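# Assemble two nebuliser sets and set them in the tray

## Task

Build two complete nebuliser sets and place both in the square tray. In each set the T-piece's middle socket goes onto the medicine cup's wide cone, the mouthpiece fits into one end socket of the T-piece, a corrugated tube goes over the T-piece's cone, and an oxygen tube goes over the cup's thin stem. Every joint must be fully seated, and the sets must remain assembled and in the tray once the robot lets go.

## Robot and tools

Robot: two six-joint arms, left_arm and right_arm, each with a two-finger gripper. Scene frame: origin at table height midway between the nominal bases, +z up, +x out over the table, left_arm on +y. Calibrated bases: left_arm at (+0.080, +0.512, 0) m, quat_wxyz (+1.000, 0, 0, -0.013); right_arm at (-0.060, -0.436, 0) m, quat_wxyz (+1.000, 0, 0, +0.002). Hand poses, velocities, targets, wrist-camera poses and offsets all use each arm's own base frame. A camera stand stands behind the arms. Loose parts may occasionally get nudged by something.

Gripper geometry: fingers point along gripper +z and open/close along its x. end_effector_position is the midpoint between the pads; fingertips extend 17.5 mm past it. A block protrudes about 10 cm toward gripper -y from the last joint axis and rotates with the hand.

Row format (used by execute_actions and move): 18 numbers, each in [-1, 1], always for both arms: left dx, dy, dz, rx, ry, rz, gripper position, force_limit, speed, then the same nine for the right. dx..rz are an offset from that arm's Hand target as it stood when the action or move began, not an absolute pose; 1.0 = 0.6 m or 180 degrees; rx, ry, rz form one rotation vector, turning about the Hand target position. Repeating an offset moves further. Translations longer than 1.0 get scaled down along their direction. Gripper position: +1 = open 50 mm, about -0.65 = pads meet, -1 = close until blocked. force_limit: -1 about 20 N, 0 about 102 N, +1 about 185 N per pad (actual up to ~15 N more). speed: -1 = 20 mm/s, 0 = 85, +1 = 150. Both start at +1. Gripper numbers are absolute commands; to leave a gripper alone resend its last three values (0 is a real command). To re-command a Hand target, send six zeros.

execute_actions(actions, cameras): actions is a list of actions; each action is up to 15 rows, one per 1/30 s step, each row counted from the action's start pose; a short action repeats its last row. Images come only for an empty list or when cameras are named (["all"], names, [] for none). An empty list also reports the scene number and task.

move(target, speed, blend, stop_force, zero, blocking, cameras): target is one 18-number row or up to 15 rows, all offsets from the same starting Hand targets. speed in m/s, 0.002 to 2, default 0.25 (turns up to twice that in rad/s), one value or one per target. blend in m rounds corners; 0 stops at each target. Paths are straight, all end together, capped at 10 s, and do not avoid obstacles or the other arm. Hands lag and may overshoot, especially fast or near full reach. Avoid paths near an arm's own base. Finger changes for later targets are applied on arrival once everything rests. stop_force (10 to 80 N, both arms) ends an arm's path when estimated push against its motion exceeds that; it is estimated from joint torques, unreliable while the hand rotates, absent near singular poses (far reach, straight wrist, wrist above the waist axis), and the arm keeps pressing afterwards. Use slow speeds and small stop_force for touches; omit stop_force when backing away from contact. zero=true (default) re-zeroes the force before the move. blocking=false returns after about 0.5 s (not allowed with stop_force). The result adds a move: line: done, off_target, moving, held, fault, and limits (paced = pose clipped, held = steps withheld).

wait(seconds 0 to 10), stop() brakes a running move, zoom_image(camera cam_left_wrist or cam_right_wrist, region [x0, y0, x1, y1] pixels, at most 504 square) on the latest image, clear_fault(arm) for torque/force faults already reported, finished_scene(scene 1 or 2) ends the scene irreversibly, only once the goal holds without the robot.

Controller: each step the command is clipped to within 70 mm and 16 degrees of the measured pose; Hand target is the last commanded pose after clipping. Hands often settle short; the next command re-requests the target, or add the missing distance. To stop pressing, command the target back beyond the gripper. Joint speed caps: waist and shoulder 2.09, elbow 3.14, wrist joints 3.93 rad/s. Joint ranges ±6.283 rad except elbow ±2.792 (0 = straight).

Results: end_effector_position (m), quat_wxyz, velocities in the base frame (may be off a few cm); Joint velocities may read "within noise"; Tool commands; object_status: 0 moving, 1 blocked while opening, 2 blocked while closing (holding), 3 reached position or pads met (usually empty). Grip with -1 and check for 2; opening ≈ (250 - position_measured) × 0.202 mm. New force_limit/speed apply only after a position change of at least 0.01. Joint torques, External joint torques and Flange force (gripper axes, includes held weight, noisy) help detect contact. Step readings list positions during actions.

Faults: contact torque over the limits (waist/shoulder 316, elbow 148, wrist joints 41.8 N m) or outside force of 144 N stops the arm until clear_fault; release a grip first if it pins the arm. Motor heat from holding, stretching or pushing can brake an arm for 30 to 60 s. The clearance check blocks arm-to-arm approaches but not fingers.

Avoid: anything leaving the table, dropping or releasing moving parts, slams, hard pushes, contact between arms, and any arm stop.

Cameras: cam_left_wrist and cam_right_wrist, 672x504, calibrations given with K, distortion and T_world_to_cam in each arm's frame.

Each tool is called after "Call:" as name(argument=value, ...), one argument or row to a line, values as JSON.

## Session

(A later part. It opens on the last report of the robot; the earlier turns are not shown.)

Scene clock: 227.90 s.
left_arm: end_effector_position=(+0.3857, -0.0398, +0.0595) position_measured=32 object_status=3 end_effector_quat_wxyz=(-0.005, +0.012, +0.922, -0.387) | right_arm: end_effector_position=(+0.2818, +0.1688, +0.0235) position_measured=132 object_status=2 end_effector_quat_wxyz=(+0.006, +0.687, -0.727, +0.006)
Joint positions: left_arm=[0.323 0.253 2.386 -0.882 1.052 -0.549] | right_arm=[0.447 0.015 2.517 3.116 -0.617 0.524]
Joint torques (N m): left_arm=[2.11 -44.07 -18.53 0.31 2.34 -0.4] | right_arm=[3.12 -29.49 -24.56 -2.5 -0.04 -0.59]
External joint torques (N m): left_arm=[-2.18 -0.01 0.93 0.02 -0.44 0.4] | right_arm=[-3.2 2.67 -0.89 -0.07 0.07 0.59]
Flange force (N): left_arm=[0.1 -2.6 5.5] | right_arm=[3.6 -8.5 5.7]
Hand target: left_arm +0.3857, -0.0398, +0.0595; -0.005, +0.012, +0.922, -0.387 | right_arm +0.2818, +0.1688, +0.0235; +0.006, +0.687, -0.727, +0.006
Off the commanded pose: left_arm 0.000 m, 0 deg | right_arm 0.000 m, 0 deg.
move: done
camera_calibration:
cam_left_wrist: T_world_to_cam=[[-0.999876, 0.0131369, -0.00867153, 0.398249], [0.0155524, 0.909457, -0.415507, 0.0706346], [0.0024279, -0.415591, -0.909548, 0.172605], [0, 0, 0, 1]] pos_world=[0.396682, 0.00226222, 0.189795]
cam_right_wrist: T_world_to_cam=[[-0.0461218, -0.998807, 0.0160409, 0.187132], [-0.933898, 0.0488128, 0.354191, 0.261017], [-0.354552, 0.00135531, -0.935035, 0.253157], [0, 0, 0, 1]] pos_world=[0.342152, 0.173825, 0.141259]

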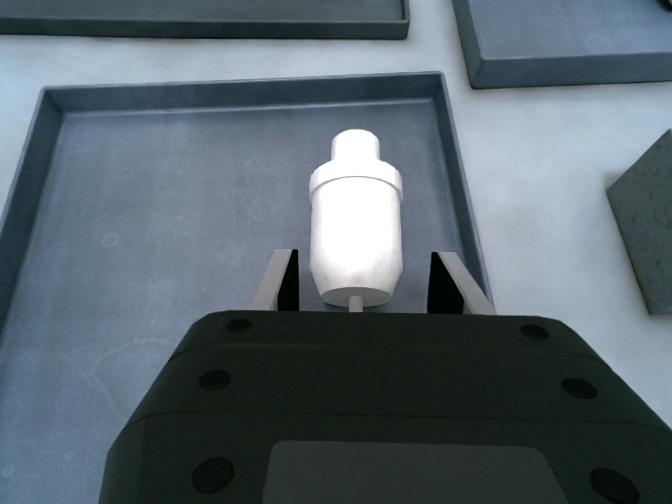

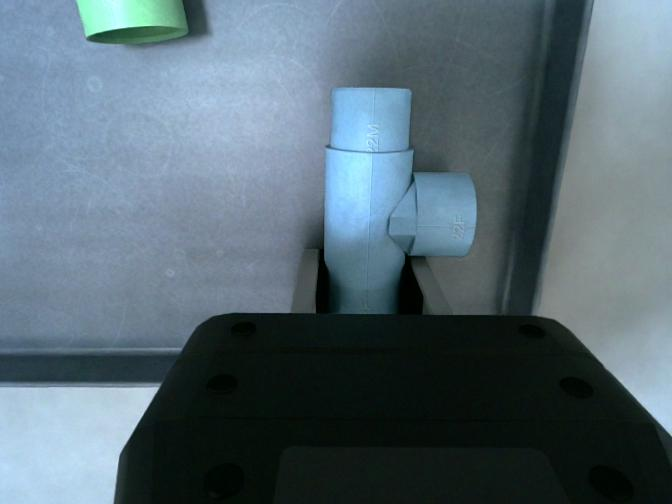

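Call:
wait(
  seconds=0.1,
  cameras=["cam_left_wrist"],
)

Scene clock: 229.93 s.
left_arm: end_effector_position=(+0.3857, -0.0398, +0.0595) position_measured=32 object_status=3 end_effector_quat_wxyz=(-0.005, +0.012, +0.922, -0.387) | right_arm: end_effector_position=(+0.2818, +0.1688, +0.0235) position_measured=132 object_status=2 end_effector_quat_wxyz=(+0.006, +0.687, -0.727, +0.006)
Joint positions: left_arm=[0.323 0.253 2.386 -0.882 1.052 -0.549] | right_arm=[0.447 0.015 2.517 3.116 -0.617 0.524]
Joint torques (N m): left_arm=[2.19 -43.88 -18.54 0.32 2.38 -0.43] | right_arm=[3.07 -29.18 -24.3 -2.49 -0.05 -0.56]
External joint torques (N m): left_arm=[-2.27 -0.05 0.98 0.02 -0.48 0.43] | right_arm=[-3.05 2.11 -1.27 -0.09 0.09 0.56]
Flange force (N): left_arm=[0.2 -2.7 5.7] | right_arm=[3.5 -8.1 4.2]
Hand target: left_arm +0.3857, -0.0398, +0.0595; -0.005, +0.012, +0.922, -0.387 | right_arm +0.2818, +0.1688, +0.0235; +0.006, +0.687, -0.727, +0.006
Tool commands: left_gripper/position=+0.8 left_gripper/force_limit=+0.0 left_gripper/speed=-0.5 right_gripper/position=-1.0 right_gripper/force_limit=+0.0 right_gripper/speed=-0.9
Off the commanded pose: left_arm 0.000 m, 0 deg | right_arm 0.000 m, 0 deg.
wait: 0.10 s; at rest from the start
camera_calibration:
cam_left_wrist: T_world_to_cam=[[-0.999876, 0.0131369, -0.00867153, 0.398249], [0.0155524, 0.909457, -0.415507, 0.0706346], [0.0024279, -0.415591, -0.909548, 0.172605], [0, 0, 0, 1]] pos_world=[0.396682, 0.00226222, 0.189795]
Images, in order (width x height): cam_left_wrist 672x504.

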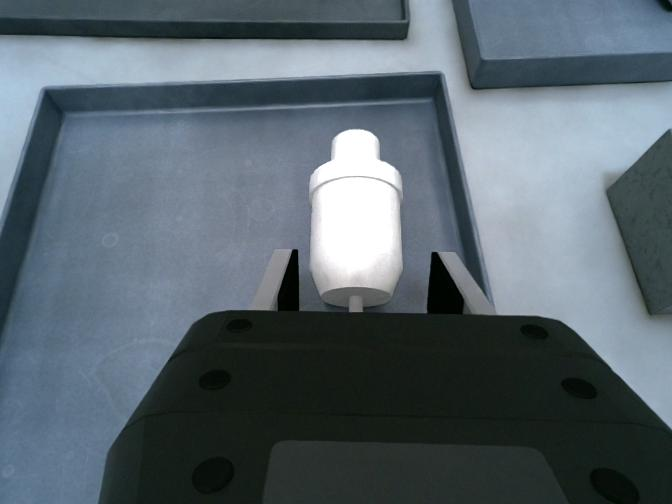

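Call:
move(
  target=[
    [0,-0.0595,-0.0583,0,0,0,0.8,0,-0.5,0,0,0.1,0,0,0,-1,0,-0.9],
    [0,-0.0595,-0.0583,0,0,0,-1,0,-0.9,0,0,0.2,0,0,0,-1,0,-0.9],
  ],
  speed=0.1,
  cameras=["cam_left_wrist","cam_right_wrist"],
)

Scene clock: 233.07 s.
left_arm: end_effector_position=(+0.3857, -0.0755, +0.0245) position_measured=69 object_status=2 end_effector_quat_wxyz=(-0.005, +0.012, +0.922, -0.387) | right_arm: end_effector_position=(+0.2818, +0.1688, +0.1435) position_measured=132 object_status=2 end_effector_quat_wxyz=(+0.006, +0.687, -0.727, +0.006)
Joint positions: left_arm=[0.241 0.315 2.423 -0.992 0.965 -0.48] | right_arm=[0.447 -0.203 2.396 3.124 -0.956 0.514]
Joint torques (N m): left_arm=[2.28 -46.05 -14.26 0.06 2.44 -0.42] | right_arm=[3 -16.8 -35.18 -3.51 0.03 -0.66]
External joint torques (N m): left_arm=[-2.29 -0.07 0.88 0.04 -0.46 0.42] | right_arm=[-3.08 2.53 -0.81 -0.13 0 0.66]
Flange force (N): left_arm=[0.6 -3.0 5.7] | right_arm=[2.9 -8.5 2.6]
Hand target: left_arm +0.3857, -0.0755, +0.0245; -0.005, +0.012, +0.922, -0.387 | right_arm +0.2818, +0.1688, +0.1435; +0.006, +0.687, -0.727, +0.006
Off the commanded pose: left_arm 0.000 m, 0 deg | right_arm 0.000 m, 0 deg.
move: done
camera_calibration:
cam_left_wrist: T_world_to_cam=[[-0.999876, 0.0131369, -0.00867153, 0.398414], [0.0155524, 0.909457, -0.415507, 0.0885595], [0.0024279, -0.415591, -0.909548, 0.125934], [0, 0, 0, 1]] pos_world=[0.396682, -0.0334378, 0.154795]
cam_right_wrist: T_world_to_cam=[[-0.0460274, -0.998812, 0.0160049, 0.185185], [-0.933903, 0.0487118, 0.354192, 0.218534], [-0.354551, 0.00135548, -0.935036, 0.365361], [0, 0, 0, 1]] pos_world=[0.342152, 0.173825, 0.261258]

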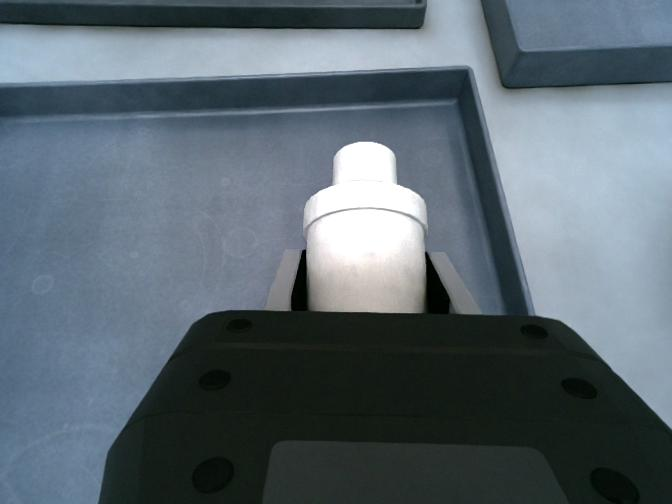

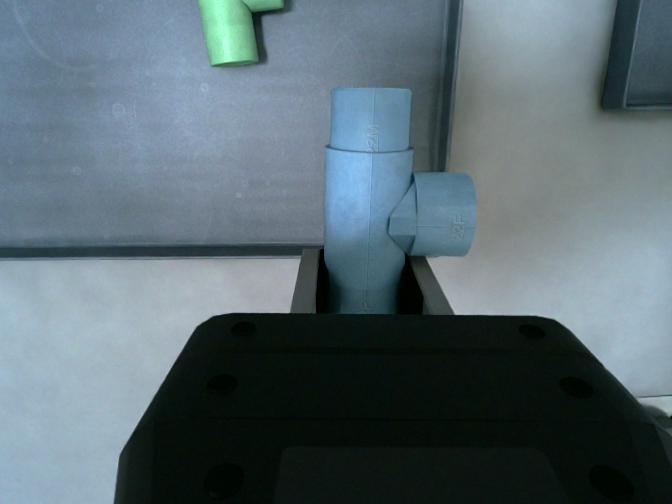

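Call:
move(
  target=[
    [0,-0.03,0.2,0,0,0.005,-1,0,-0.9,0.15,0.12,0.11,0,0,0.5,-1,0,-0.9],
    [-0.0093,-0.5047,0.2988,0,0,0.0205,-1,0,-0.9,0.4282,0.4353,0.11,0,0,-0.9794,-1,0,-0.9],
  ],
  speed=0.35,
  blend=0.05,
  cameras=["cam_left_wrist","cam_right_wrist"],
)

Scene clock: 239.63 s.
left_arm: end_effector_position=(+0.3801, -0.3783, +0.2038) position_measured=69 object_status=2 end_effector_quat_wxyz=(+0.007, -0.017, +0.922, -0.387) | right_arm: end_effector_position=(+0.5387, +0.4300, +0.2095) position_measured=132 object_status=2 end_effector_quat_wxyz=(-0.006, +0.704, +0.710, +0.006)
Joint positions: left_arm=[-0.515 -0.024 2.306 -1.131 0.737 -1.288] | right_arm=[0.618 0.3 1.725 3.157 -1.108 -2.539]
Joint torques (N m): left_arm=[2.05 -29.52 -33.5 -0.06 1.09 -0.38] | right_arm=[3.22 -74.6 -38.73 -3.78 -0.01 -0.61]
External joint torques (N m): left_arm=[-2.09 0.4 1.66 0.04 -0.46 0.38] | right_arm=[-3.24 3.4 -0.95 -0.1 -0.03 0.61]
Flange force (N): left_arm=[4.6 0.1 5.3] | right_arm=[1.1 7.7 1.4]
Hand target: left_arm +0.3801, -0.3783, +0.2038; +0.007, -0.017, +0.922, -0.387 | right_arm +0.5388, +0.4300, +0.2095; -0.006, +0.704, +0.710, +0.006
Off the commanded pose: left_arm 0.000 m, 0 deg | right_arm 0.000 m, 0 deg.
move: done
camera_calibration:
cam_left_wrist: T_world_to_cam=[[-0.998646, -0.0512855, -0.00867884, 0.373561], [-0.0430483, 0.908566, -0.415517, 0.460448], [0.0291953, -0.414581, -0.909544, 0.153406], [0, 0, 0, 1]] pos_world=[0.388399, -0.33559, 0.334095]
cam_right_wrist: T_world_to_cam=[[-0.0186884, 0.999698, 0.0159524, -0.417276], [0.935088, 0.0118282, 0.354217, -0.568702], [0.353922, 0.0215367, -0.935027, 0.127437], [0, 0, 0, 1]] pos_world=[0.478886, 0.421132, 0.327258]

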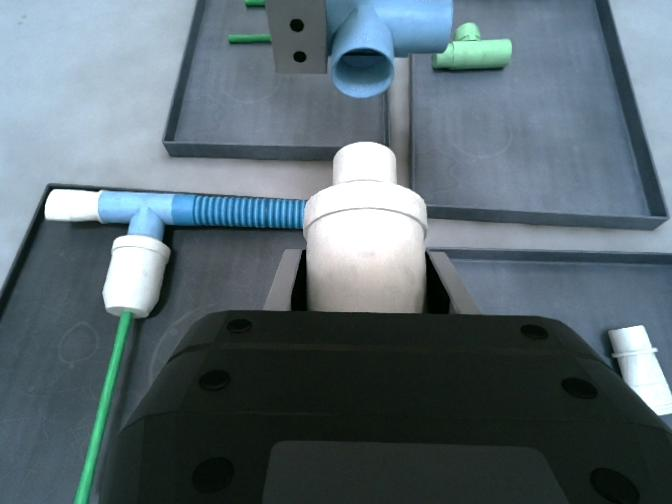

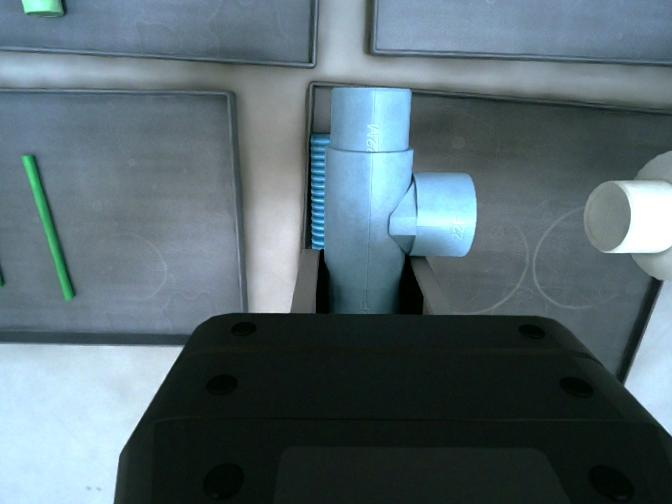

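Call:
move(
  target=[0,0,0,0,0,0,-1,0,-0.9,0.0006,0.0717,0,0,0,0,-1,0,-0.9],
  speed=0.08,
  cameras=["cam_left_wrist","cam_right_wrist"],
)

Call:
zoom_image(
  camera="cam_left_wrist",
  region=[290, 40, 440, 220],
)

Call:
zoom_image(
  camera="cam_right_wrist",
  region=[380, 130, 560, 290],
)

Scene clock: 240.87 s.
left_arm: end_effector_position=(+0.3801, -0.3783, +0.2038) position_measured=69 object_status=2 end_effector_quat_wxyz=(+0.007, -0.017, +0.922, -0.387) | right_arm: end_effector_position=(+0.5391, +0.4730, +0.2095) position_measured=132 object_status=2 end_effector_quat_wxyz=(-0.006, +0.704, +0.710, +0.006)
Joint positions: left_arm=[-0.515 -0.024 2.306 -1.131 0.737 -1.288] | right_arm=[0.667 0.34 1.668 3.156 -1.123 -2.49]
Joint torques (N m): left_arm=[2.22 -29.37 -33.63 -0.08 1.07 -0.4] | right_arm=[3.18 -79.06 -39.16 -3.82 -0.11 -0.6]
External joint torques (N m): left_arm=[-2.31 0.51 1.64 0.05 -0.46 0.4] | right_arm=[-3.06 3.02 -1.03 -0.11 0.08 0.6]
Flange force (N): left_arm=[4.6 -0.1 5.8] | right_arm=[1.5 7.1 1.2]
Hand target: left_arm +0.3801, -0.3783, +0.2038; +0.007, -0.017, +0.922, -0.387 | right_arm +0.5391, +0.4730, +0.2095; -0.006, +0.704, +0.710, +0.006
Off the commanded pose: left_arm 0.000 m, 0 deg | right_arm 0.000 m, 0 deg.
move: done
camera_calibration:
cam_left_wrist: T_world_to_cam=[[-0.998646, -0.0512855, -0.00867884, 0.373556], [-0.0430483, 0.908566, -0.415517, 0.460539], [0.0291953, -0.414581, -0.909544, 0.153364], [0, 0, 0, 1]] pos_world=[0.388399, -0.33569, 0.334095]
cam_right_wrist: T_world_to_cam=[[-0.018595, 0.999699, 0.015988, -0.460312], [0.93509, 0.0117283, 0.354216, -0.569539], [0.353922, 0.0215369, -0.935027, 0.12637], [0, 0, 0, 1]] pos_world=[0.479286, 0.464132, 0.327258]

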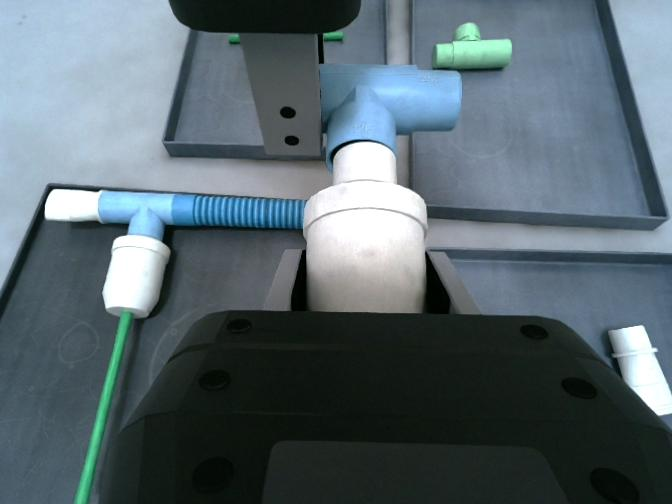

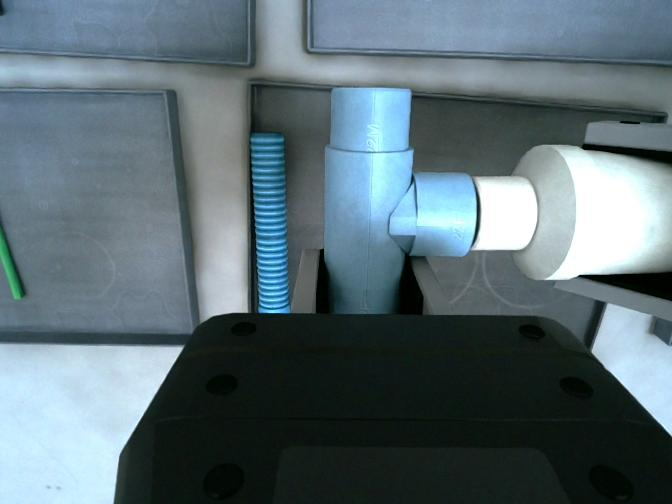

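Scaled by 2.800 from the camera's 672x504 image, which has a finer 960x720 frame.

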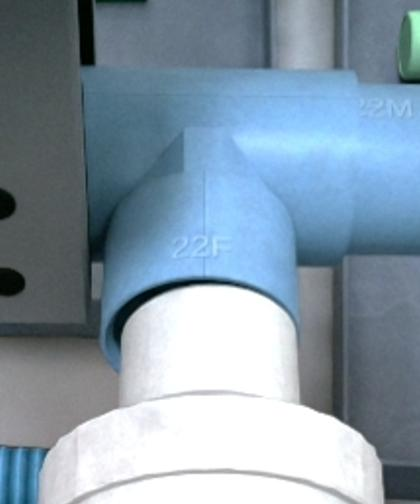

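Scaled by 2.800 from the camera's 672x504 image, which has a finer 960x720 frame.

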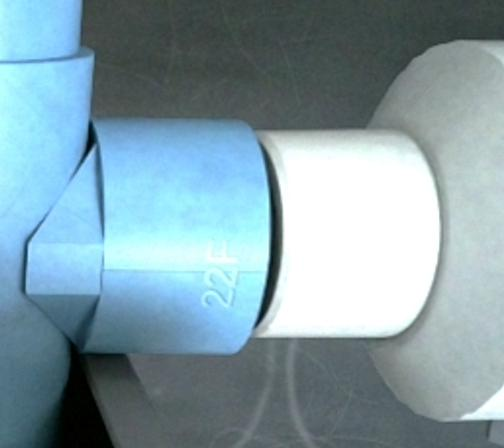

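Call:
move(
  target=[0,0,0,0,0,0,-1,0,-0.9,-0.001,0.003,0,0,0,0,-1,0,-0.9],
  speed=0.03,
)

Call:
move(
  target=[0,0,0,0,0,0,-1,0,-0.9,0,0.0142,0,0,0,0,-1,0,-0.9],
  speed=0.01,
  stop_force=12,
  cameras=["cam_left_wrist","cam_right_wrist"],
)

Call:
zoom_image(
  camera="cam_left_wrist",
  region=[290, 40, 440, 220],
)

Call:
zoom_image(
  camera="cam_right_wrist",
  region=[380, 130, 560, 290],
)

Scene clock: 243.27 s.
left_arm: end_effector_position=(+0.3801, -0.3783, +0.2038) position_measured=69 object_status=2 end_effector_quat_wxyz=(+0.007, -0.017, +0.922, -0.387) | right_arm: end_effector_position=(+0.5385, +0.4748, +0.2095) position_measured=132 object_status=2 end_effector_quat_wxyz=(-0.006, +0.704, +0.710, +0.006)
Joint positions: left_arm=[-0.515 -0.024 2.306 -1.131 0.736 -1.288] | right_arm=[0.669 0.341 1.667 3.156 -1.124 -2.488]
Joint torques (N m): left_arm=[-0.07 -29.43 -36.34 -1.2 1.31 -0.47] | right_arm=[7.15 -78.57 -41.21 -2.13 1.21 -0.33]
External joint torques (N m): left_arm=[0.15 -0.29 4.41 1.17 -0.68 0.48] | right_arm=[-7.18 2.94 1.23 -1.78 -1.24 0.33]
Flange force (N): left_arm=[6.4 5.2 -0.4] | right_arm=[-6.0 7.8 1.0]
Hand target: left_arm +0.3801, -0.3783, +0.2038; +0.007, -0.017, +0.922, -0.387 | right_arm +0.5385, +0.4748, +0.2095; -0.006, +0.704, +0.710, +0.006
Off the commanded pose: left_arm 0.000 m, 0 deg | right_arm 0.000 m, 0 deg.
move: done

Scene clock: 243.90 s.
left_arm: end_effector_position=(+0.3801, -0.3783, +0.2038) position_measured=69 object_status=2 end_effector_quat_wxyz=(+0.007, -0.017, +0.922, -0.387) | right_arm: end_effector_position=(+0.5385, +0.4755, +0.2095) position_measured=132 object_status=2 end_effector_quat_wxyz=(-0.006, +0.704, +0.710, +0.006)
Joint positions: left_arm=[-0.515 -0.024 2.306 -1.131 0.736 -1.288] | right_arm=[0.67 0.342 1.665 3.156 -1.124 -2.487]
Joint torques (N m): left_arm=[-5.82 -29.29 -42.5 -3.51 1.9 -0.58] | right_arm=[17.34 -77.75 -45.86 1.54 3.82 0.13]
External joint torques (N m): left_arm=[5.9 -0.23 10.43 3.48 -1.29 0.58] | right_arm=[-17.24 1.8 5.77 -5.45 -3.85 -0.13]
Flange force (N): left_arm=[7.2 18.1 -11.5] | right_arm=[-23.7 9.6 0.1]
Hand target: left_arm +0.3801, -0.3783, +0.2038; +0.007, -0.017, +0.922, -0.387 | right_arm +0.5385, +0.4756, +0.2095; -0.006, +0.704, +0.710, +0.006 (not the last commanded pose)
Off the commanded pose: left_arm 0.000 m, 0 deg | right_arm 0.008 m, 0 deg.
move: contact (right_arm)
camera_calibration:
cam_left_wrist: T_world_to_cam=[[-0.998651, -0.0511893, -0.00872357, 0.37361], [-0.0429435, 0.908589, -0.415478, 0.460402], [0.0291941, -0.414542, -0.909562, 0.153425], [0, 0, 0, 1]] pos_world=[0.388398, -0.335591, 0.334096]
cam_right_wrist: T_world_to_cam=[[-0.0187328, 0.999704, 0.0155082, -0.462701], [0.935132, 0.0120298, 0.354095, -0.569094], [0.353804, 0.0211354, -0.935081, 0.126693], [0, 0, 0, 1]] pos_world=[0.478686, 0.466732, 0.327157]

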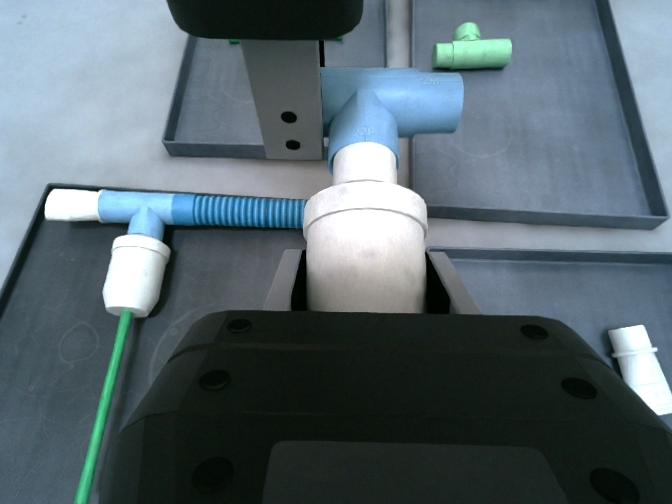

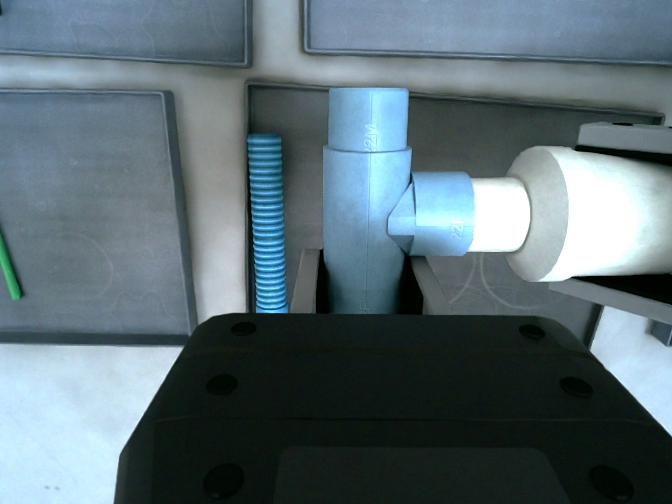

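Scaled by 2.800 from the camera's 672x504 image, which has a finer 960x720 frame.

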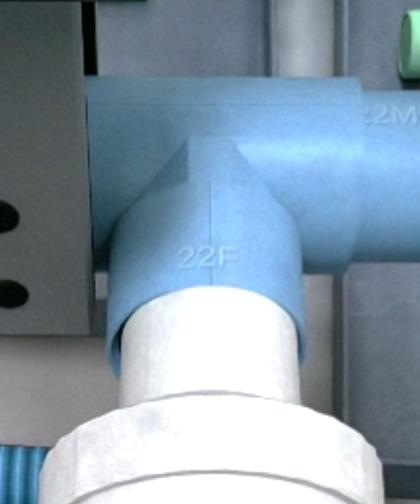

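Scaled by 2.800 from the camera's 672x504 image, which has a finer 960x720 frame.

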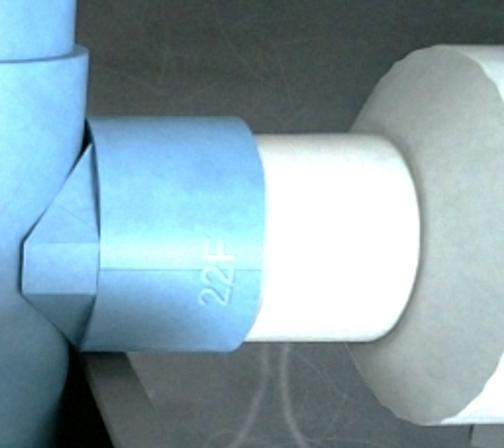

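Call:
zoom_image(
  camera="cam_left_wrist",
  region=[320, 120, 410, 190],
)

Call:
zoom_image(
  camera="cam_right_wrist",
  region=[440, 160, 550, 270],
)

Scaled by 5.600 from the camera's 672x504 image, which has a finer 960x720 frame.

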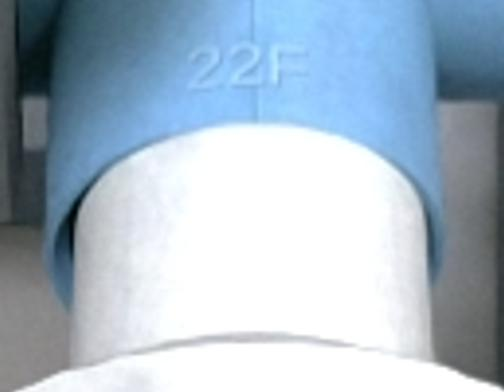

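Scaled by 4.582 from the camera's 672x504 image, which has a finer 960x720 frame.

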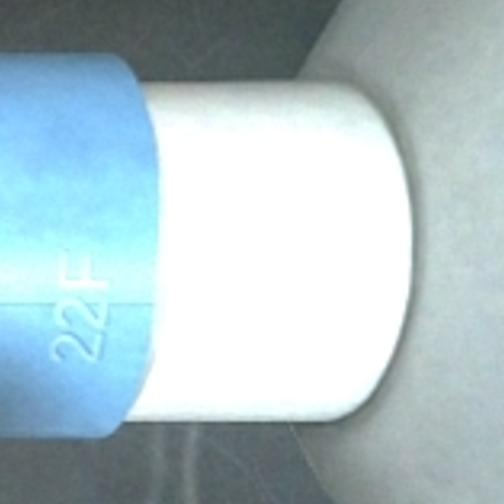

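Call:
move(
  target=[
    [0,0,0,0,0,0,-1,0,-0.9,0,-0.003,0,0,0,0,-1,0,-0.9],
    [0,0,-0.003,0,0,0,-1,0,-0.9,0,-0.003,0,0,0,0,-1,0,-0.9],
  ],
  speed=0.02,
)

Call:
move(
  target=[0,0,0,0,0,0,-1,0,-0.9,0,0.0165,0,0,0,0,-1,0,-0.9],
  speed=0.01,
  stop_force=12,
  cameras=["cam_left_wrist","cam_right_wrist"],
)

Call:
zoom_image(
  camera="cam_left_wrist",
  region=[320, 120, 410, 190],
)

Call:
zoom_image(
  camera="cam_right_wrist",
  region=[440, 160, 550, 270],
)

Scene clock: 246.67 s.
left_arm: end_effector_position=(+0.3801, -0.3783, +0.2020) position_measured=69 object_status=2 end_effector_quat_wxyz=(+0.007, -0.017, +0.922, -0.387) | right_arm: end_effector_position=(+0.5385, +0.4738, +0.2095) position_measured=132 object_status=2 end_effector_quat_wxyz=(-0.006, +0.704, +0.710, +0.006)
Joint positions: left_arm=[-0.515 -0.022 2.308 -1.135 0.735 -1.282] | right_arm=[0.668 0.341 1.668 3.156 -1.124 -2.489]
Joint torques (N m): left_arm=[1.92 -29.8 -33.51 -0.11 1.09 -0.46] | right_arm=[2.74 -79.05 -39.1 -3.78 -0.01 -0.64]
External joint torques (N m): left_arm=[-1.81 0.37 1.6 0.08 -0.47 0.46] | right_arm=[-2.73 3.22 -0.98 -0.14 -0.02 0.64]
Flange force (N): left_arm=[4.1 0.6 4.9] | right_arm=[2.1 6.9 1.2]
Hand target: left_arm +0.3801, -0.3783, +0.2020; +0.007, -0.017, +0.922, -0.387 | right_arm +0.5385, +0.4738, +0.2095; -0.006, +0.704, +0.710, +0.006
Off the commanded pose: left_arm 0.000 m, 0 deg | right_arm 0.000 m, 0 deg.
move: done

Scene clock: 248.13 s.
left_arm: end_effector_position=(+0.3801, -0.3783, +0.2020) position_measured=69 object_status=2 end_effector_quat_wxyz=(+0.007, -0.017, +0.922, -0.387) | right_arm: end_effector_position=(+0.5385, +0.4829, +0.2095) position_measured=132 object_status=2 end_effector_quat_wxyz=(-0.006, +0.704, +0.710, +0.005)
Joint positions: left_arm=[-0.515 -0.022 2.308 -1.135 0.735 -1.282] | right_arm=[0.678 0.35 1.655 3.156 -1.127 -2.478]
Joint torques (N m): left_arm=[-5.19 -31.75 -36.44 -1.87 4.21 -0.18] | right_arm=[6.31 -77.01 -44.16 -2.06 3.76 -0.08]
External joint torques (N m): left_arm=[5.28 1.9 4.67 1.83 -3.57 0.18] | right_arm=[-6.26 0.25 3.99 -1.87 -3.78 0.09]
Flange force (N): left_arm=[-0.6 11.5 -1.6] | right_arm=[-10.4 1.1 -2.4]
Hand target: left_arm +0.3801, -0.3783, +0.2020; +0.007, -0.017, +0.922, -0.387 | right_arm +0.5385, +0.4829, +0.2095; -0.006, +0.704, +0.710, +0.006 (not the last commanded pose)
Off the commanded pose: left_arm 0.000 m, 0 deg | right_arm 0.001 m, 0 deg.
move: contact (right_arm)
camera_calibration:
cam_left_wrist: T_world_to_cam=[[-0.998649, -0.0512424, -0.00858786, 0.373526], [-0.0430482, 0.908586, -0.415475, 0.459784], [0.0290927, -0.414544, -0.909564, 0.151786], [0, 0, 0, 1]] pos_world=[0.388399, -0.33569, 0.332295]
cam_right_wrist: T_world_to_cam=[[-0.0186972, 0.999706, 0.0154148, -0.469986], [0.935133, 0.0120296, 0.354094, -0.569182], [0.353804, 0.0210355, -0.935083, 0.126586], [0, 0, 0, 1]] pos_world=[0.478686, 0.474033, 0.327157]

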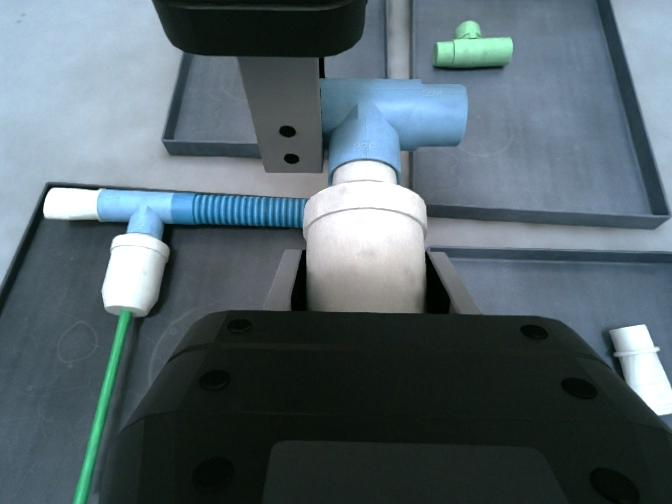

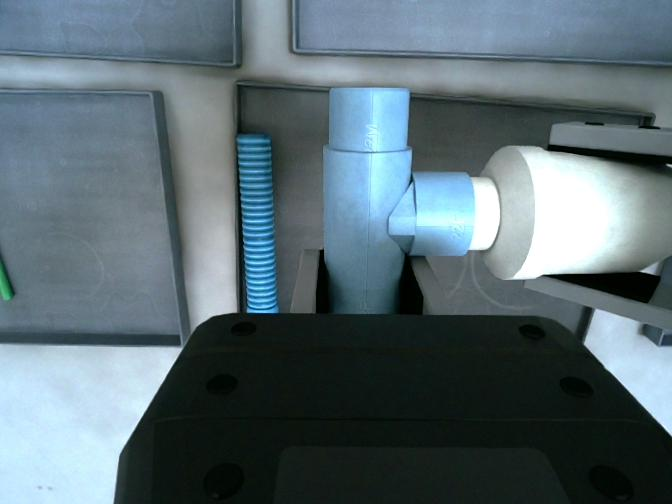

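Scaled by 5.600 from the camera's 672x504 image, which has a finer 960x720 frame.

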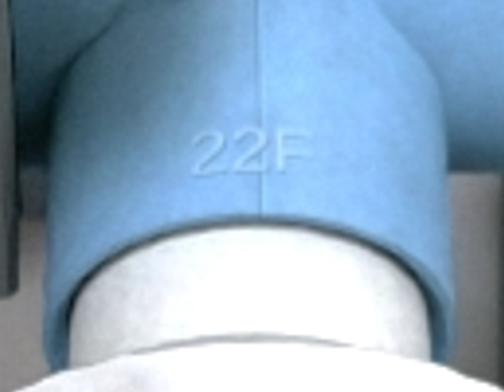

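Scaled by 4.582 from the camera's 672x504 image, which has a finer 960x720 frame.

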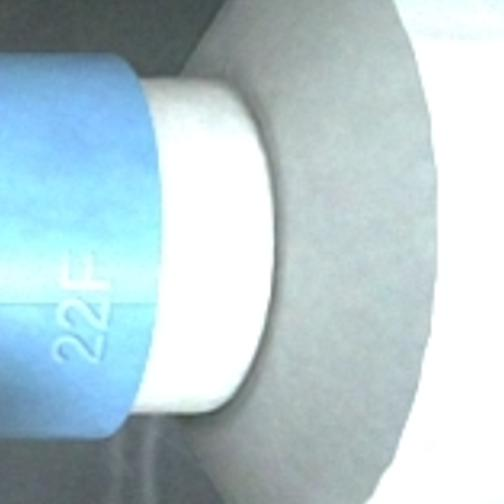

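Call:
move(
  target=[0,0,0,0,0,0,-1,0,-0.9,0,0.0235,0,0,0,0,-1,0,-0.9],
  speed=0.012,
  stop_force=55,
)

Scene clock: 249.33 s.
left_arm: end_effector_position=(+0.3801, -0.3783, +0.2020) position_measured=69 object_status=2 end_effector_quat_wxyz=(+0.007, -0.017, +0.922, -0.387) | right_arm: end_effector_position=(+0.5386, +0.4882, +0.2094) position_measured=132 object_status=2 end_effector_quat_wxyz=(-0.006, +0.704, +0.710, +0.005)
Joint positions: left_arm=[-0.515 -0.022 2.308 -1.135 0.735 -1.282] | right_arm=[0.684 0.355 1.648 3.155 -1.13 -2.472]
Joint torques (N m): left_arm=[-21.91 -28.62 -56.95 -9.58 5.14 -0.16] | right_arm=[41.87 -78.09 -61.65 11.63 12.61 0.78]
External joint torques (N m): left_arm=[22.01 -0.84 25.35 9.55 -4.51 0.16] | right_arm=[-41.75 0.74 21.49 -15.55 -12.64 -0.77]
Flange force (N): left_arm=[9.6 49.4 -42.1] | right_arm=[-69.7 9.8 -0.4]
Hand target: left_arm +0.3801, -0.3783, +0.2020; +0.007, -0.017, +0.922, -0.387 | right_arm +0.5386, +0.4882, +0.2094; -0.006, +0.704, +0.710, +0.005 (not the last commanded pose)
Off the commanded pose: left_arm 0.000 m, 0 deg | right_arm 0.009 m, 0 deg.
move: contact (right_arm)

Call:
move(
  target=[
    [0,0,0,0,0.025,0,-1,0,-0.9,0,0.0035,0,0,0,0,-1,0,-0.9],
    [0,0,0,0,-0.025,0,-1,0,-0.9,0,0.0065,0,0,0,0,-1,0,-0.9],
    [0,0,0,0,0,0,-1,0,-0.9,0,0.0075,0,0,0,0,-1,0,-0.9],
  ],
  speed=0.022,
  stop_force=78,
  zero=false,
  cameras=["cam_left_wrist","cam_right_wrist"],
)

Call:
zoom_image(
  camera="cam_left_wrist",
  region=[320, 120, 410, 190],
)

Call:
zoom_image(
  camera="cam_right_wrist",
  region=[440, 160, 550, 270],
)

Scene clock: 257.40 s.
left_arm: end_effector_position=(+0.3801, -0.3783, +0.2020) position_measured=69 object_status=2 end_effector_quat_wxyz=(+0.007, -0.017, +0.922, -0.387) | right_arm: end_effector_position=(+0.5386, +0.4900, +0.2094) position_measured=132 object_status=2 end_effector_quat_wxyz=(-0.006, +0.704, +0.710, +0.005)
Joint positions: left_arm=[-0.515 -0.022 2.308 -1.135 0.735 -1.282] | right_arm=[0.686 0.357 1.645 3.155 -1.13 -2.47]
Joint torques (N m): left_arm=[-15.39 -22.82 -44.95 -5.95 3.96 -0.73] | right_arm=[31.71 -87.08 -61.34 7.55 9.84 0.11]
External joint torques (N m): left_arm=[15.45 -7.08 12.98 5.91 -3.32 0.73] | right_arm=[-31.73 9.8 21.26 -11.47 -9.88 -0.11]
Flange force (N): left_arm=[9.4 28.5 -37.4] | right_arm=[-50.3 9.6 10.5]
Hand target: left_arm +0.3801, -0.3783, +0.2020; +0.007, -0.017, +0.922, -0.387 | right_arm +0.5386, +0.4900, +0.2094; -0.006, +0.704, +0.710, +0.005 (not the last commanded pose)
Off the commanded pose: left_arm 0.000 m, 0 deg | right_arm 0.003 m, 0 deg.
move: contact (right_arm)
camera_calibration:
cam_left_wrist: T_world_to_cam=[[-0.998646, -0.0512855, -0.00867884, 0.373541], [-0.0430483, 0.908566, -0.415517, 0.459791], [0.0291953, -0.414581, -0.909544, 0.151727], [0, 0, 0, 1]] pos_world=[0.388399, -0.33569, 0.332295]
cam_right_wrist: T_world_to_cam=[[-0.0185515, 0.999715, 0.0150444, -0.477134], [0.935167, 0.0120264, 0.354002, -0.569311], [0.35372, 0.0206362, -0.935124, 0.126551], [0, 0, 0, 1]] pos_world=[0.478787, 0.481233, 0.327056]

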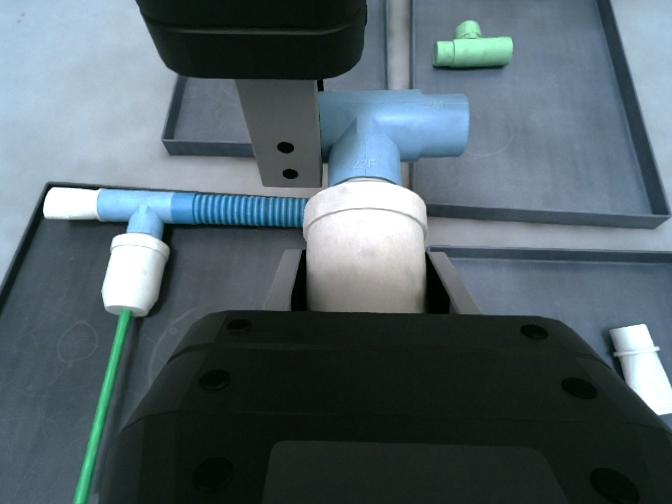

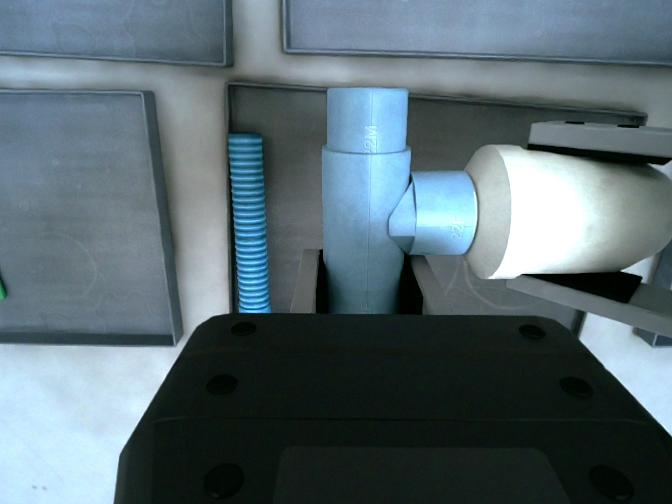

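Scaled by 5.600 from the camera's 672x504 image, which has a finer 960x720 frame.

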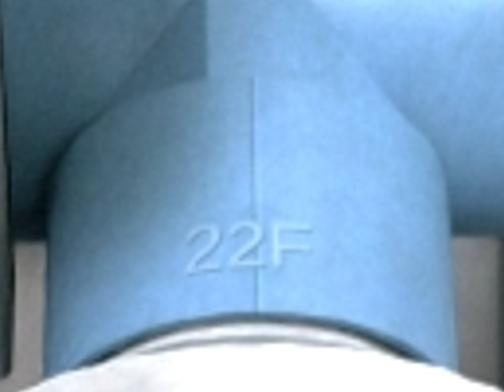

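Scaled by 4.582 from the camera's 672x504 image, which has a finer 960x720 frame.

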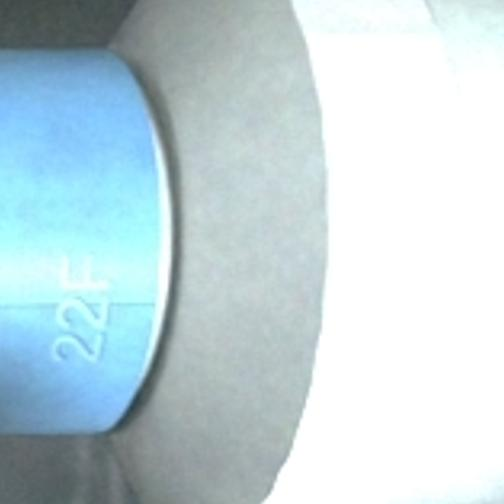

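Call:
move(
  target=[
    [0,0,0,0,0.025,0,-1,0,-0.9,0,0.0025,0,0,0,0,-1,0,-0.9],
    [0,0,0,0,-0.025,0,-1,0,-0.9,0,0.0055,0,0,0,0,-1,0,-0.9],
    [0,0,0,0,0,0,-1,0,-0.9,0,0.0065,0,0,0,0,-1,0,-0.9],
  ],
  speed=0.025,
  stop_force=80,
  zero=false,
  cameras=["cam_left_wrist","cam_right_wrist"],
)

Call:
zoom_image(
  camera="cam_left_wrist",
  region=[320, 120, 410, 190],
)

Call:
zoom_image(
  camera="cam_right_wrist",
  region=[440, 160, 550, 270],
)

Scene clock: 264.63 s.
left_arm: end_effector_position=(+0.3801, -0.3783, +0.2020) position_measured=69 object_status=2 end_effector_quat_wxyz=(+0.007, -0.017, +0.922, -0.387) | right_arm: end_effector_position=(+0.5386, +0.4917, +0.2094) position_measured=132 object_status=2 end_effector_quat_wxyz=(-0.006, +0.704, +0.710, +0.005)
Joint positions: left_arm=[-0.515 -0.022 2.308 -1.135 0.735 -1.282] | right_arm=[0.688 0.359 1.643 3.155 -1.131 -2.469]
Joint torques (N m): left_arm=[-24.59 -23.28 -58.07 -10.12 4.83 -0.3] | right_arm=[51.26 -85.1 -68.32 14.4 14.21 0.17]
External joint torques (N m): left_arm=[24.59 -5.96 26.19 10.09 -4.21 0.3] | right_arm=[-51.23 7.27 28.04 -18.34 -14.24 -0.17]
Flange force (N): left_arm=[14.5 51.5 -55.1] | right_arm=[-81.3 15.2 7.7]
Hand target: left_arm +0.3801, -0.3783, +0.2020; +0.007, -0.017, +0.922, -0.387 | right_arm +0.5386, +0.4918, +0.2094; -0.006, +0.704, +0.710, +0.005 (not the last commanded pose)
Off the commanded pose: left_arm 0.000 m, 0 deg | right_arm 0.002 m, 0 deg.
move: contact (right_arm)
camera_calibration:
cam_left_wrist: T_world_to_cam=[[-0.998651, -0.0511954, -0.00872161, 0.373587], [-0.0429486, 0.908571, -0.415517, 0.459754], [0.0291967, -0.414581, -0.909544, 0.151726], [0, 0, 0, 1]] pos_world=[0.388398, -0.33569, 0.332296]
cam_right_wrist: T_world_to_cam=[[-0.018646, 0.999713, 0.0150084, -0.478776], [0.935166, 0.0121275, 0.354003, -0.56938], [0.35372, 0.0206361, -0.935124, 0.126516], [0, 0, 0, 1]] pos_world=[0.478786, 0.482933, 0.327056]

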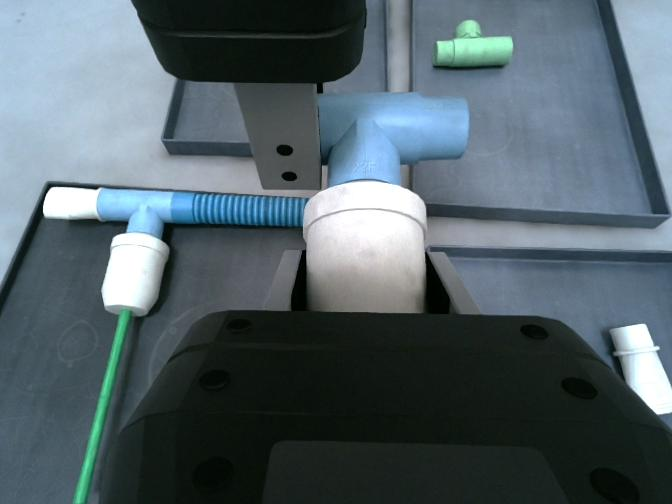

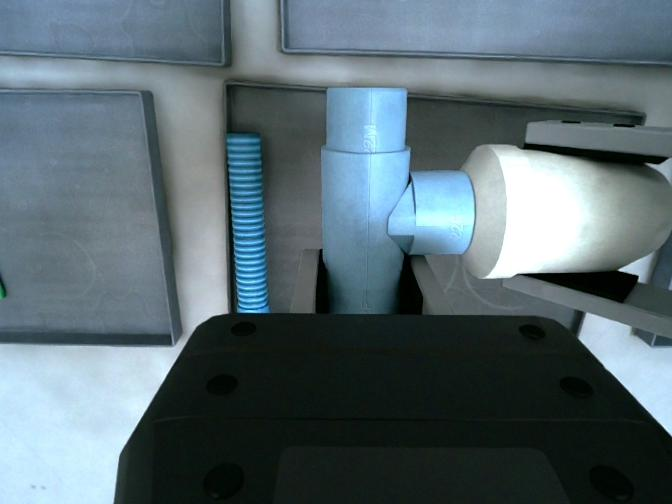

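Scaled by 5.600 from the camera's 672x504 image, which has a finer 960x720 frame.

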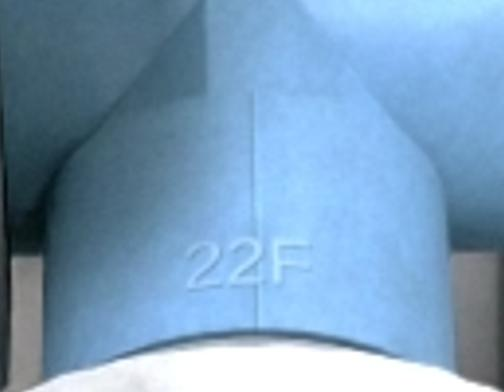

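Scaled by 4.582 from the camera's 672x504 image, which has a finer 960x720 frame.

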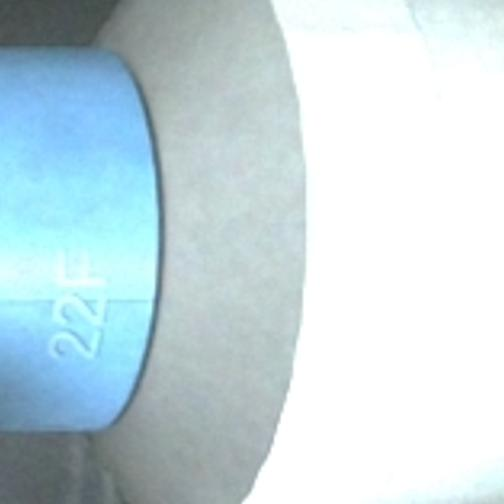

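Call:
move(
  target=[
    [0,0,0,0,0,0,-1,0,-0.9,0,-0.0042,0,0,0,0,-1,0,-0.9],
    [0,0,0,0,0,0,-1,0,-0.9,0,-0.0042,0,0,0,0,0.4,0,-0.9],
    [0,0,0,0,0,0,-1,0,-0.9,0,-0.0042,0.2,0,0,0,0.4,0,-0.9],
    [0.0845,-0.043,-0.22,0,0,0,-1,0,-0.9,-0.1,-0.35,0.35,0,0,0,0.4,0,-0.9],
  ],
  speed=[0.03,0.05,0.12,0.2],
  cameras=["cam_left_wrist"],
)

Scene clock: 268.90 s.
left_arm: end_effector_position=(+0.4309, -0.4041, +0.0700) position_measured=69 object_status=2 end_effector_quat_wxyz=(+0.007, -0.017, +0.922, -0.387) | right_arm: end_effector_position=(+0.4786, +0.2818, +0.4194) position_measured=92 object_status=3 end_effector_quat_wxyz=(-0.006, +0.704, +0.710, +0.005)
Joint positions: left_arm=[-0.51 0.279 2.307 -1.482 0.659 -0.827] | right_arm=[0.462 -0.005 1.688 3.156 -1.452 -2.69]
Joint torques (N m): left_arm=[2.15 -50.06 -21.98 -0.85 2.01 -0.39] | right_arm=[2.96 -45.82 -42.74 -4.14 -0.04 -0.68]
External joint torques (N m): left_arm=[-2.03 -0.11 1.44 0.05 -0.5 0.39] | right_arm=[-3.06 2.88 -1.07 -0.16 -0.01 0.68]
Flange force (N): left_arm=[5.3 -0.5 3.2] | right_arm=[-0.7 7.4 -1.3]
Hand target: left_arm +0.4308, -0.4041, +0.0700; +0.007, -0.017, +0.922, -0.387 | right_arm +0.4786, +0.2818, +0.4194; -0.006, +0.704, +0.710, +0.005
Off the commanded pose: left_arm 0.000 m, 0 deg | right_arm 0.000 m, 0 deg.
move: done
camera_calibration:
cam_left_wrist: T_world_to_cam=[[-0.998644, -0.0513221, -0.00877103, 0.421712], [-0.0430445, 0.908582, -0.415482, 0.430473], [0.0292926, -0.414541, -0.909559, 0.0195072], [0, 0, 0, 1]] pos_world=[0.439098, -0.36139, 0.200296]
Images, in order (width x height): cam_left_wrist 672x504.

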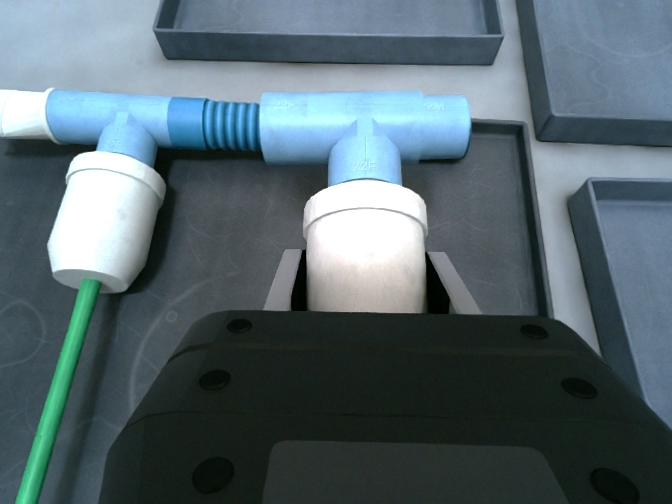

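Call:
move(
  target=[0,0.02,-0.0583,0,0,0,-1,0,-0.9,0,0,0,0,0,0,0.4,0,-0.9],
  speed=0.08,
)

Call:
move(
  target=[0,0,-0.0217,0,0,0,-1,0,-0.9,0,0,0,0,0,0,0.4,0,-0.9],
  speed=0.01,
  stop_force=11,
  cameras=["cam_left_wrist"],
)

Scene clock: 270.07 s.
left_arm: end_effector_position=(+0.4308, -0.3921, +0.0351) position_measured=69 object_status=2 end_effector_quat_wxyz=(+0.007, -0.017, +0.922, -0.387) | right_arm: end_effector_position=(+0.4786, +0.2818, +0.4194) position_measured=92 object_status=3 end_effector_quat_wxyz=(-0.006, +0.704, +0.710, +0.005)
Joint positions: left_arm=[-0.487 0.341 2.331 -1.572 0.666 -0.689] | right_arm=[0.462 -0.005 1.688 3.156 -1.452 -2.69]
Joint torques (N m): left_arm=[2.3 -52.71 -18.28 -0.88 2.23 -0.45] | right_arm=[3.3 -46.05 -43.03 -4.15 -0.08 -0.63]
External joint torques (N m): left_arm=[-2.23 -0.18 1.09 0 -0.49 0.45] | right_arm=[-3.25 2.95 -0.78 -0.14 0.02 0.63]
Flange force (N): left_arm=[5.2 -1.2 3.6] | right_arm=[-1.3 7.3 -0.7]
Hand target: left_arm +0.4308, -0.3921, +0.0350; +0.007, -0.017, +0.922, -0.387 | right_arm +0.4786, +0.2818, +0.4194; -0.006, +0.704, +0.710, +0.005
Off the commanded pose: left_arm 0.000 m, 0 deg | right_arm 0.000 m, 0 deg.
move: done

Scene clock: 272.00 s.
left_arm: end_effector_position=(+0.4309, -0.3922, +0.0237) position_measured=69 object_status=2 end_effector_quat_wxyz=(+0.007, -0.017, +0.922, -0.387) | right_arm: end_effector_position=(+0.4786, +0.2818, +0.4194) position_measured=92 object_status=3 end_effector_quat_wxyz=(-0.006, +0.704, +0.710, +0.005)
Joint positions: left_arm=[-0.487 0.364 2.334 -1.606 0.667 -0.645] | right_arm=[0.462 -0.005 1.688 3.156 -1.452 -2.69]
Joint torques (N m): left_arm=[2.33 -38.77 -8.3 1.07 -2.65 -0.4] | right_arm=[3.33 -46.33 -42.77 -4.16 -0.13 -0.62]
External joint torques (N m): left_arm=[-2.24 -15.36 -7.94 -1.97 4.44 0.4] | right_arm=[-3.29 3.41 -1.11 -0.13 0.08 0.62]
Flange force (N): left_arm=[5.1 -20.3 -16.0] | right_arm=[-0.7 8.5 -1.1]
Hand target: left_arm +0.4309, -0.3922, +0.0237; +0.007, -0.017, +0.922, -0.387 (not the last commanded pose) | right_arm +0.4786, +0.2818, +0.4194; -0.006, +0.704, +0.710, +0.005
Off the commanded pose: left_arm 0.002 m, 0 deg | right_arm 0.000 m, 0 deg.
move: contact (left_arm)
camera_calibration:
cam_left_wrist: T_world_to_cam=[[-0.998651, -0.0511942, -0.00870051, 0.421953], [-0.0429445, 0.908403, -0.415884, 0.400336], [0.0291944, -0.414949, -0.909376, -0.0178903], [0, 0, 0, 1]] pos_world=[0.439098, -0.349489, 0.153896]
Images, in order (width x height): cam_left_wrist 672x504.

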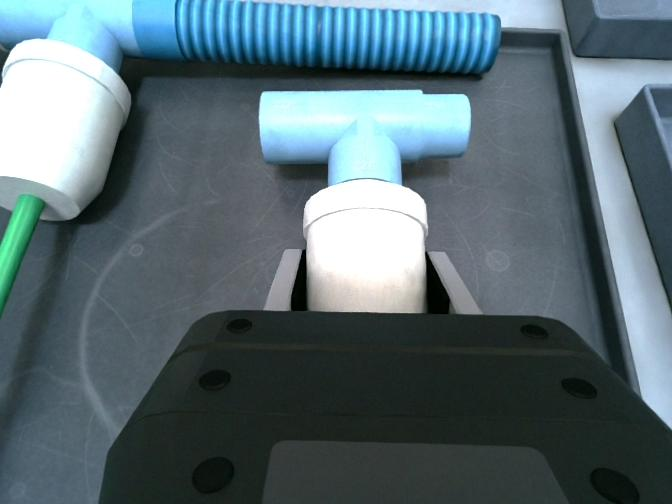

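Call:
move(
  target=[
    [0,0,0.001,0,0,0,-1,0,-0.9,0,0,0,0,0,0,0.4,0,-0.9],
    [0,0,0.001,0,0,0,0.8,0,-0.95,0,0,0,0,0,0,0.4,0,-0.9],
    [0,0,0.25,0,0,0,0.8,0,-0.95,0,0,0,0,0,0,0.4,0,-0.9],
    [0.0475,-0.1102,0.1605,0.2031,0.2140,0.4678,0.8,0,-0.95,0,0,0,0,0,0,0.4,0,-0.9],
  ],
  speed=[0.02,0.05,0.12,0.27],
  blend=[0,0,0.03,0],
  cameras=["cam_left_wrist"],
)

Scene clock: 278.67 s.
left_arm: end_effector_position=(+0.4594, -0.4583, +0.1200) position_measured=32 object_status=3 end_effector_quat_wxyz=(+0.013, +0.719, -0.695, -0.018) | right_arm: end_effector_position=(+0.4786, +0.2818, +0.4194) position_measured=92 object_status=3 end_effector_quat_wxyz=(-0.006, +0.704, +0.710, +0.005)
Joint positions: left_arm=[-0.825 0.338 1.859 -0.034 0.98 -3.981] | right_arm=[0.462 -0.005 1.688 3.156 -1.452 -2.69]
Joint torques (N m): left_arm=[2.13 -70.04 -37.08 3.42 0.45 -0.41] | right_arm=[3.02 -46.2 -42.97 -4.1 -0.06 -0.59]
External joint torques (N m): left_arm=[-1.93 -0.75 1.61 0.11 -0.4 0.41] | right_arm=[-3 3.06 -0.9 -0.2 0.01 0.59]
Flange force (N): left_arm=[-1.7 4.8 1.5] | right_arm=[-0.7 7.5 -0.9]
Hand target: left_arm +0.4594, -0.4583, +0.1200; +0.013, +0.719, -0.695, -0.018 | right_arm +0.4786, +0.2818, +0.4194; -0.006, +0.704, +0.710, +0.005
Off the commanded pose: left_arm 0.000 m, 0 deg | right_arm 0.000 m, 0 deg.
move: done
camera_calibration:
cam_left_wrist: T_world_to_cam=[[0.0364998, -0.999034, -0.0244909, -0.460104], [-0.916126, -0.0432411, 0.398551, 0.368937], [-0.399225, 0.00788976, -0.916819, 0.432939], [0, 0, 0, 1]] pos_world=[0.527626, -0.447122, 0.238619]
Images, in order (width x height): cam_left_wrist 672x504.

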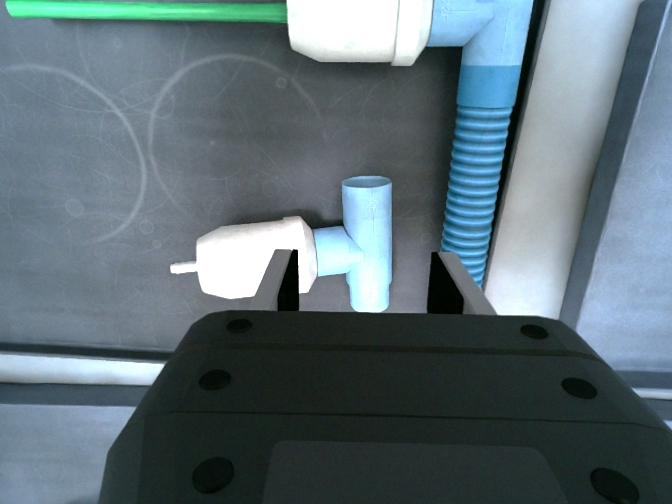

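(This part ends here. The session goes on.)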